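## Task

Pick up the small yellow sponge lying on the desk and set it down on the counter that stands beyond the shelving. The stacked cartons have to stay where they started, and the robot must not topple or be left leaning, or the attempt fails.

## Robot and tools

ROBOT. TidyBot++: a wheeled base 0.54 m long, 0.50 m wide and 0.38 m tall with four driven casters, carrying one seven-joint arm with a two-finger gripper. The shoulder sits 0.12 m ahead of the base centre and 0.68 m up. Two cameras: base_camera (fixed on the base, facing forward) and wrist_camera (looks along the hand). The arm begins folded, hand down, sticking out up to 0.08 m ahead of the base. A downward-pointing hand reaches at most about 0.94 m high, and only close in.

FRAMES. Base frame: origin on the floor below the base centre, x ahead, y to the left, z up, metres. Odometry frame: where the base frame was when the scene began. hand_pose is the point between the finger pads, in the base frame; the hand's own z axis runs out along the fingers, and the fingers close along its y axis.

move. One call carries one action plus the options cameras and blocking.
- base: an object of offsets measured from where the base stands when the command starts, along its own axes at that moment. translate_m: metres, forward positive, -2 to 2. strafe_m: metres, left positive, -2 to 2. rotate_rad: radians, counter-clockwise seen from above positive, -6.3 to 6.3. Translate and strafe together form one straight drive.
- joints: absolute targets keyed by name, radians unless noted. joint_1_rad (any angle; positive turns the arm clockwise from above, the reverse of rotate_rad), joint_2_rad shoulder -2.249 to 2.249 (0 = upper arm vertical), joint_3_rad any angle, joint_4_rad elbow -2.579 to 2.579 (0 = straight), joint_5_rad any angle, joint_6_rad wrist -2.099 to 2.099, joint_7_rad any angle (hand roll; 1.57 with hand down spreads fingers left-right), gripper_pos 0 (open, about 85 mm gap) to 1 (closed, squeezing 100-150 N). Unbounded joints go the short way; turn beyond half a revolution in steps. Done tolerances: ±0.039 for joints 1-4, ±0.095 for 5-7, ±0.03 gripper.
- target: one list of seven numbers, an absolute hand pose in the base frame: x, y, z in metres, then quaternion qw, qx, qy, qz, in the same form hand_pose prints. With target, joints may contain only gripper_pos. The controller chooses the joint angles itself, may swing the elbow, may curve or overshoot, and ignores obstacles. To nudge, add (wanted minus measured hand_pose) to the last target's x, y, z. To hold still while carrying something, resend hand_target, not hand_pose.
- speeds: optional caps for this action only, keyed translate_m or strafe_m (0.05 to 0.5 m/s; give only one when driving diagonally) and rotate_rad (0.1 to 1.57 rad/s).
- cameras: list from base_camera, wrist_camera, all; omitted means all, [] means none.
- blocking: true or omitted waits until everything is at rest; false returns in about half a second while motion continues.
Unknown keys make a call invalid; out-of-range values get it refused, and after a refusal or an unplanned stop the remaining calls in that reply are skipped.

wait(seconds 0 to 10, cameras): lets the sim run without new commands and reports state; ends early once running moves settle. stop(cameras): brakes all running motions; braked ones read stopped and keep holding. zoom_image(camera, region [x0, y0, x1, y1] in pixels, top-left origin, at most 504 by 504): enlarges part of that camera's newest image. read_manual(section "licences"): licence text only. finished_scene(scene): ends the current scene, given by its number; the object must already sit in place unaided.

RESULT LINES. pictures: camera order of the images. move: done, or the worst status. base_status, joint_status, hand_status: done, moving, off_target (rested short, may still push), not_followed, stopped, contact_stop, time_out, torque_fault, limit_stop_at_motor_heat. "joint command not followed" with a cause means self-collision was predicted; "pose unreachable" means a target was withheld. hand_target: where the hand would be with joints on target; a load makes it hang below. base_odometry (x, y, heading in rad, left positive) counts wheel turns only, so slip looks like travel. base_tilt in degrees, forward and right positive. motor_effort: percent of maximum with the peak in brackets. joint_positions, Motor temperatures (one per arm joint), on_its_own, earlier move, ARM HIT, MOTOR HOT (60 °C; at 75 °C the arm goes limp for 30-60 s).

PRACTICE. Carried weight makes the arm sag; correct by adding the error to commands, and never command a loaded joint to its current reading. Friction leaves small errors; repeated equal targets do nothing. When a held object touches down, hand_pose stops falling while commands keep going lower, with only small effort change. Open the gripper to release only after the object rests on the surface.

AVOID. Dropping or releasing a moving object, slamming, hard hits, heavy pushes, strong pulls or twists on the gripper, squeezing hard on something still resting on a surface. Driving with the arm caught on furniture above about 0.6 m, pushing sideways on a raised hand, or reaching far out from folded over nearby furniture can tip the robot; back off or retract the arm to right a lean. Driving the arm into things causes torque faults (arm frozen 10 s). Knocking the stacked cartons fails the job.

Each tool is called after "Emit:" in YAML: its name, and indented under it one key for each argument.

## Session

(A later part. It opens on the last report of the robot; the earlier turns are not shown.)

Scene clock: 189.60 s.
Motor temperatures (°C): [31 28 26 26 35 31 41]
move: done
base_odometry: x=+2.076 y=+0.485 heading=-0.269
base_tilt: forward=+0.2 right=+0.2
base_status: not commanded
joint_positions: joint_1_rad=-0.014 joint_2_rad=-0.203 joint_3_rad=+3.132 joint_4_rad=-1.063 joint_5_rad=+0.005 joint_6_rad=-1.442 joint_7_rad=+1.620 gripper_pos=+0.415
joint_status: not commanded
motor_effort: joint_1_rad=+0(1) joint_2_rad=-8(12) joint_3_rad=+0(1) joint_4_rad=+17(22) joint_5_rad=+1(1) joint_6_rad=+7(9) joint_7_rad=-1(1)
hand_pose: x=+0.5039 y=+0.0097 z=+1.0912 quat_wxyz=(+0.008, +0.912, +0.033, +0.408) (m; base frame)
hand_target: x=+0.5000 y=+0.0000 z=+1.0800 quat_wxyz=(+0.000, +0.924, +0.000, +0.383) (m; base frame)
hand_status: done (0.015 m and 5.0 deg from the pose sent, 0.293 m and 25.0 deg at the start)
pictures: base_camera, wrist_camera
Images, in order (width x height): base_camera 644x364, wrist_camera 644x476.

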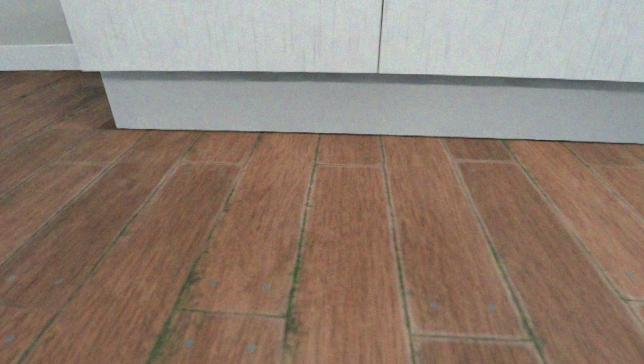

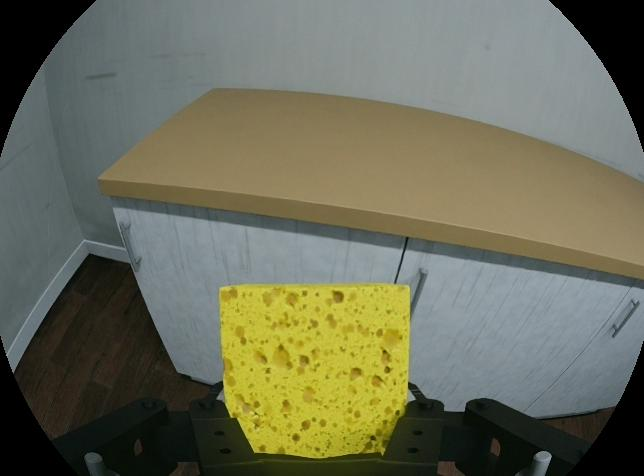

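Emit:
move:
  base: {"translate_m":0.56}
  speeds: {"translate_m":0.3}

Emit:
move:
  target: [0.54, 0, 0.97, 0, 0.98, 0, 0.199]

Scene clock: 198.30 s.
Motor temperatures (°C): [31 27 26 26 35 31 41]
move: done
base_odometry: x=+2.616 y=+0.336 heading=-0.269
base_tilt: forward=+0.2 right=+0.2
base_status: done
joint_positions: joint_1_rad=-0.014 joint_2_rad=-0.185 joint_3_rad=+3.133 joint_4_rad=-1.061 joint_5_rad=+0.005 joint_6_rad=-1.447 joint_7_rad=+1.620 gripper_pos=+0.415
joint_status: not commanded
motor_effort: joint_1_rad=+0(1) joint_2_rad=-9(13) joint_3_rad=+0(1) joint_4_rad=+17(18) joint_5_rad=+0(1) joint_6_rad=+7(8) joint_7_rad=-1(1)
hand_pose: x=+0.5104 y=+0.0095 z=+1.0838 quat_wxyz=(+0.008, +0.917, +0.033, +0.398) (m; base frame)
hand_target: x=+0.5000 y=+0.0000 z=+1.0800 quat_wxyz=(+0.000, +0.924, +0.000, +0.383) (m; base frame)
hand_status: not commanded
pictures: base_camera, wrist_camera
Images, in order (width x height): base_camera 644x364, wrist_camera 644x476.

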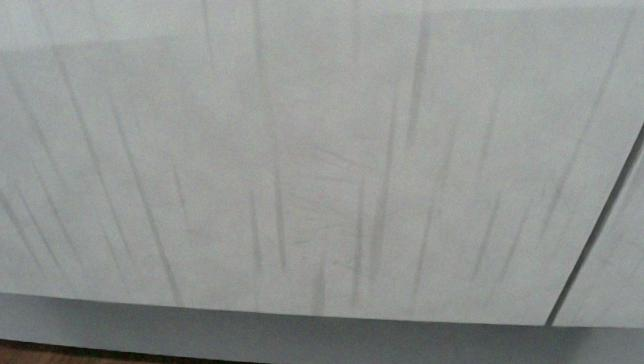

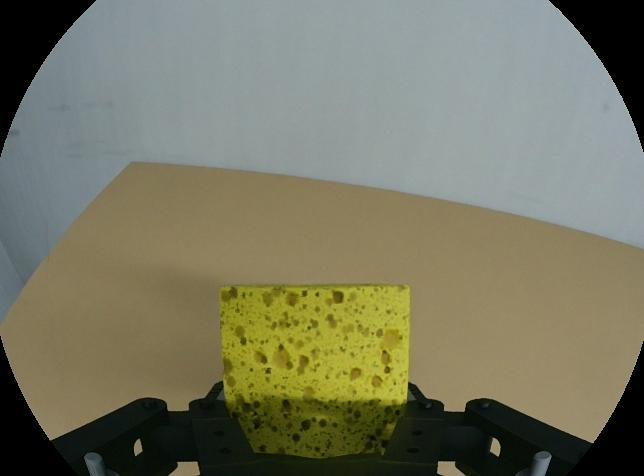

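Scene clock: 199.90 s.
Motor temperatures (°C): [31 27 26 26 35 31 41]
move: done
base_odometry: x=+2.616 y=+0.336 heading=-0.269
base_tilt: forward=+0.2 right=+0.2
base_status: not commanded
joint_positions: joint_1_rad=-0.014 joint_2_rad=+0.071 joint_3_rad=+3.150 joint_4_rad=-1.010 joint_5_rad=+0.005 joint_6_rad=-1.636 joint_7_rad=+1.620 gripper_pos=+0.415
joint_status: not commanded
motor_effort: joint_1_rad=+0(1) joint_2_rad=-19(23) joint_3_rad=-1(1) joint_4_rad=+17(18) joint_5_rad=+1(1) joint_6_rad=+3(7) joint_7_rad=+0(1)
hand_pose: x=+0.5547 y=+0.0026 z=+0.9656 quat_wxyz=(+0.007, +0.977, +0.026, +0.211) (m; base frame)
hand_target: x=+0.5400 y=+0.0000 z=+0.9700 quat_wxyz=(+0.000, +0.980, +0.000, +0.199) (m; base frame)
hand_status: done (0.016 m and 3.4 deg from the pose sent, 0.118 m and 24.3 deg at the start)
pictures: base_camera, wrist_camera
Images, in order (width x height): base_camera 644x364, wrist_camera 644x476.

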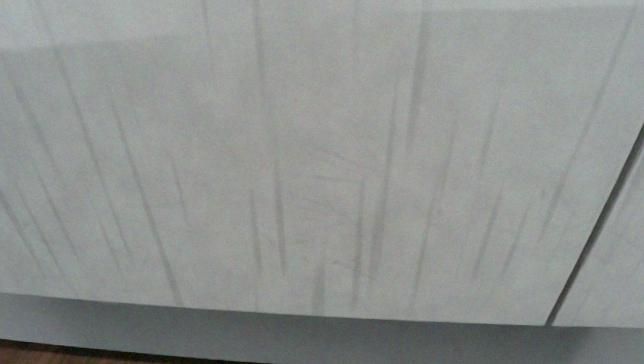

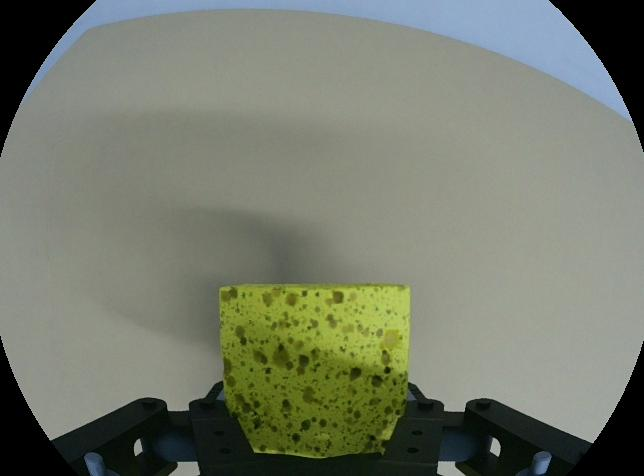

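Emit:
move:
  target: [0.52, 0, 0.92, 0, 1, 0, 0.03]

Emit:
move:
  target: [0.52, 0, 0.90, 0, 1, 0, 0.03]

Scene clock: 205.20 s.
Motor temperatures (°C): [31 27 26 26 35 31 41]
move: done
base_odometry: x=+2.616 y=+0.336 heading=-0.269
base_tilt: forward=+0.2 right=+0.2
base_status: not commanded
joint_positions: joint_1_rad=-0.014 joint_2_rad=+0.229 joint_3_rad=+3.156 joint_4_rad=-0.866 joint_5_rad=+0.005 joint_6_rad=-1.925 joint_7_rad=+1.620 gripper_pos=+0.415
joint_status: not commanded
motor_effort: joint_1_rad=+0(1) joint_2_rad=-22(24) joint_3_rad=+0(1) joint_4_rad=+14(17) joint_5_rad=+0(1) joint_6_rad=+1(4) joint_7_rad=-1(1)
hand_pose: x=+0.5319 y=+0.0008 z=+0.9267 quat_wxyz=(+0.005, +0.998, +0.024, +0.061) (m; base frame)
hand_target: x=+0.5200 y=+0.0000 z=+0.9200 quat_wxyz=(+0.000, +1.000, +0.000, +0.030) (m; base frame)
hand_status: done (0.014 m and 4.5 deg from the pose sent, 0.057 m and 21.1 deg at the start)
pictures: base_camera, wrist_camera
Images, in order (width x height): base_camera 644x364, wrist_camera 644x476.

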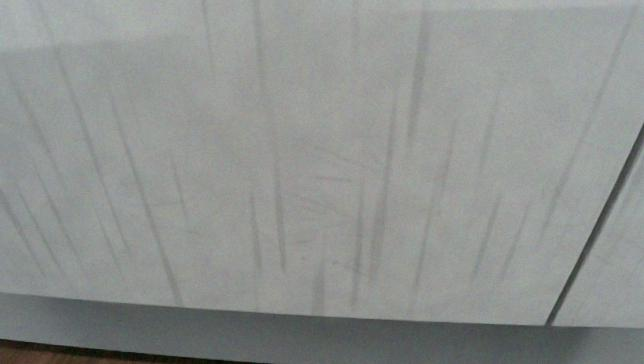

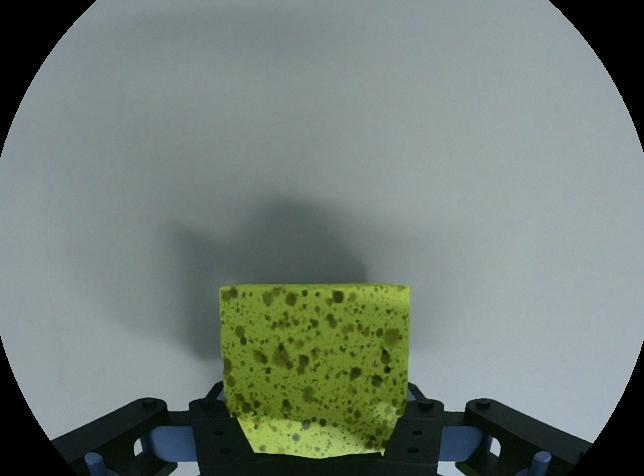

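Scene clock: 206.13 s.
Motor temperatures (°C): [31 27 26 26 35 31 41]
move: off_target
base_odometry: x=+2.616 y=+0.336 heading=-0.269
base_tilt: forward=+0.2 right=+0.2
base_status: not commanded
joint_positions: joint_1_rad=-0.014 joint_2_rad=+0.204 joint_3_rad=+3.156 joint_4_rad=-0.903 joint_5_rad=+0.005 joint_6_rad=-1.888 joint_7_rad=+1.620 gripper_pos=+0.415
joint_status: not commanded
motor_effort: joint_1_rad=+1(1) joint_2_rad=-17(23) joint_3_rad=+0(1) joint_4_rad=+7(15) joint_5_rad=+2(2) joint_6_rad=-4(6) joint_7_rad=+0(1)
hand_pose: x=+0.5309 y=+0.0007 z=+0.9265 quat_wxyz=(+0.006, +0.997, +0.024, +0.073) (m; base frame)
hand_target: x=+0.5200 y=+0.0000 z=+0.9000 quat_wxyz=(+0.000, +1.000, +0.000, +0.030) (m; base frame)
hand_status: off_target (0.029 m and 5.7 deg from the pose sent, 0.029 m and 4.5 deg at the start)
pictures: base_camera, wrist_camera
Images, in order (width x height): base_camera 644x364, wrist_camera 644x476.

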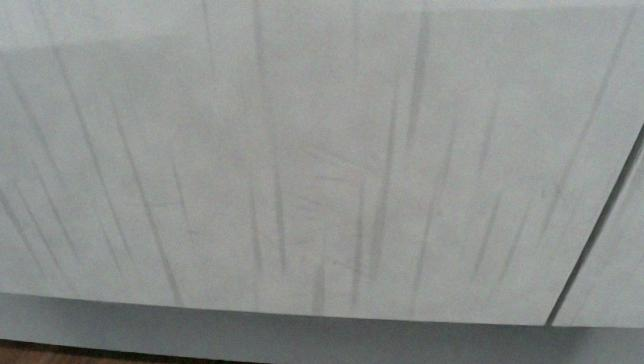

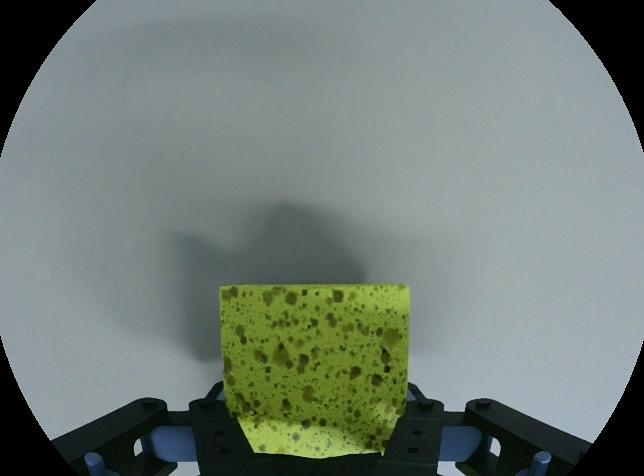

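Emit:
move:
  target: [0.52, 0, 0.917, 0, 1, 0, 0.03]
  cameras: []

Emit:
move:
  joints: {"gripper_pos":0.0}
  cameras: ["wrist_camera"]

Emit:
move:
  target: [0.5, 0, 1.04, 0, 0.95, 0, 0.31]
  cameras: ["wrist_camera"]

Scene clock: 212.70 s.
Motor temperatures (°C): [31 28 26 26 35 31 41]
move: done
base_odometry: x=+2.616 y=+0.336 heading=-0.269
base_tilt: forward=+0.2 right=+0.2
base_status: not commanded
joint_positions: joint_1_rad=-0.014 joint_2_rad=+0.219 joint_3_rad=+3.157 joint_4_rad=-0.881 joint_5_rad=+0.005 joint_6_rad=-1.928 joint_7_rad=+1.620 gripper_pos=+0.415
joint_status: not commanded
motor_effort: joint_1_rad=+0(1) joint_2_rad=-20(21) joint_3_rad=+0(1) joint_4_rad=+13(13) joint_5_rad=+0(2) joint_6_rad=+1(5) joint_7_rad=-1(1)
hand_pose: x=+0.5261 y=+0.0003 z=+0.9259 quat_wxyz=(+0.005, +0.998, +0.023, +0.057) (m; base frame)
hand_target: x=+0.5200 y=+0.0000 z=+0.9170 quat_wxyz=(+0.000, +1.000, +0.000, +0.030) (m; base frame)
hand_status: done (0.011 m and 4.1 deg from the pose sent, 0.014 m and 5.7 deg at the start)
pictures: none
No camera images: "cameras" was empty.

Scene clock: 213.50 s.
Motor temperatures (°C): [31 28 26 26 35 31 41]
move: done
base_odometry: x=+2.616 y=+0.336 heading=-0.269
base_tilt: forward=+0.2 right=+0.2
base_status: not commanded
joint_positions: joint_1_rad=-0.014 joint_2_rad=+0.230 joint_3_rad=+3.157 joint_4_rad=-0.881 joint_5_rad=+0.005 joint_6_rad=-1.928 joint_7_rad=+1.620 gripper_pos=+0.000
joint_status: all done
motor_effort: joint_1_rad=+0(1) joint_2_rad=-23(24) joint_3_rad=-1(1) joint_4_rad=+16(16) joint_5_rad=+1(1) joint_6_rad=+1(2) joint_7_rad=+0(1)
hand_pose: x=+0.5289 y=+0.0004 z=+0.9211 quat_wxyz=(+0.005, +0.998, +0.023, +0.051) (m; base frame)
hand_target: x=+0.5200 y=+0.0000 z=+0.9170 quat_wxyz=(+0.000, +1.000, +0.000, +0.030) (m; base frame)
hand_status: not commanded
pictures: wrist_camera
Images, in order (width x height): wrist_camera 644x476.

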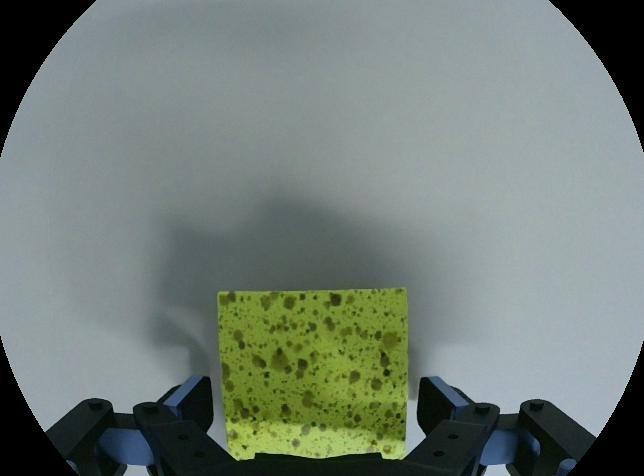

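Scene clock: 215.33 s.
Motor temperatures (°C): [31 28 26 26 35 31 41]
move: done
base_odometry: x=+2.616 y=+0.336 heading=-0.269
base_tilt: forward=+0.2 right=+0.2
base_status: not commanded
joint_positions: joint_1_rad=-0.014 joint_2_rad=-0.120 joint_3_rad=+3.157 joint_4_rad=-1.014 joint_5_rad=+0.005 joint_6_rad=-1.638 joint_7_rad=+1.620 gripper_pos=+0.000
joint_status: not commanded
motor_effort: joint_1_rad=+1(1) joint_2_rad=-12(26) joint_3_rad=-1(1) joint_4_rad=+16(17) joint_5_rad=+1(1) joint_6_rad=+5(6) joint_7_rad=-1(1)
hand_pose: x=+0.4921 y=-0.0014 z=+1.0416 quat_wxyz=(+0.009, +0.953, +0.022, +0.301) (m; base frame)
hand_target: x=+0.5000 y=+0.0000 z=+1.0400 quat_wxyz=(+0.000, +0.951, +0.000, +0.310) (m; base frame)
hand_status: done (0.008 m and 2.9 deg from the pose sent, 0.122 m and 30.4 deg at the start)
pictures: wrist_camera
Images, in order (width x height): wrist_camera 644x476.

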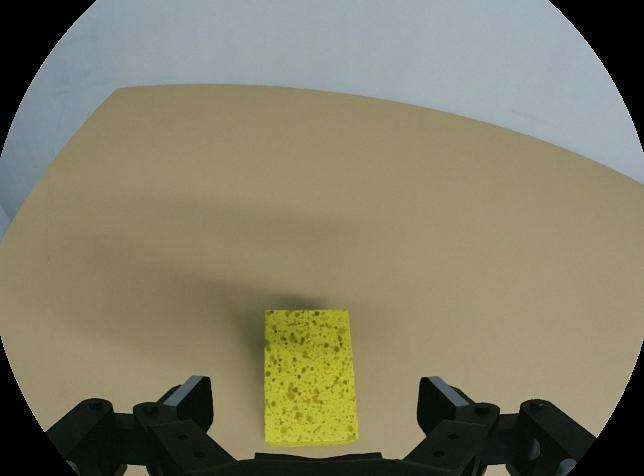

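Sponge is on the counter.

Emit:
finished_scene:
  scene: 2

The scene is finished: the task was done.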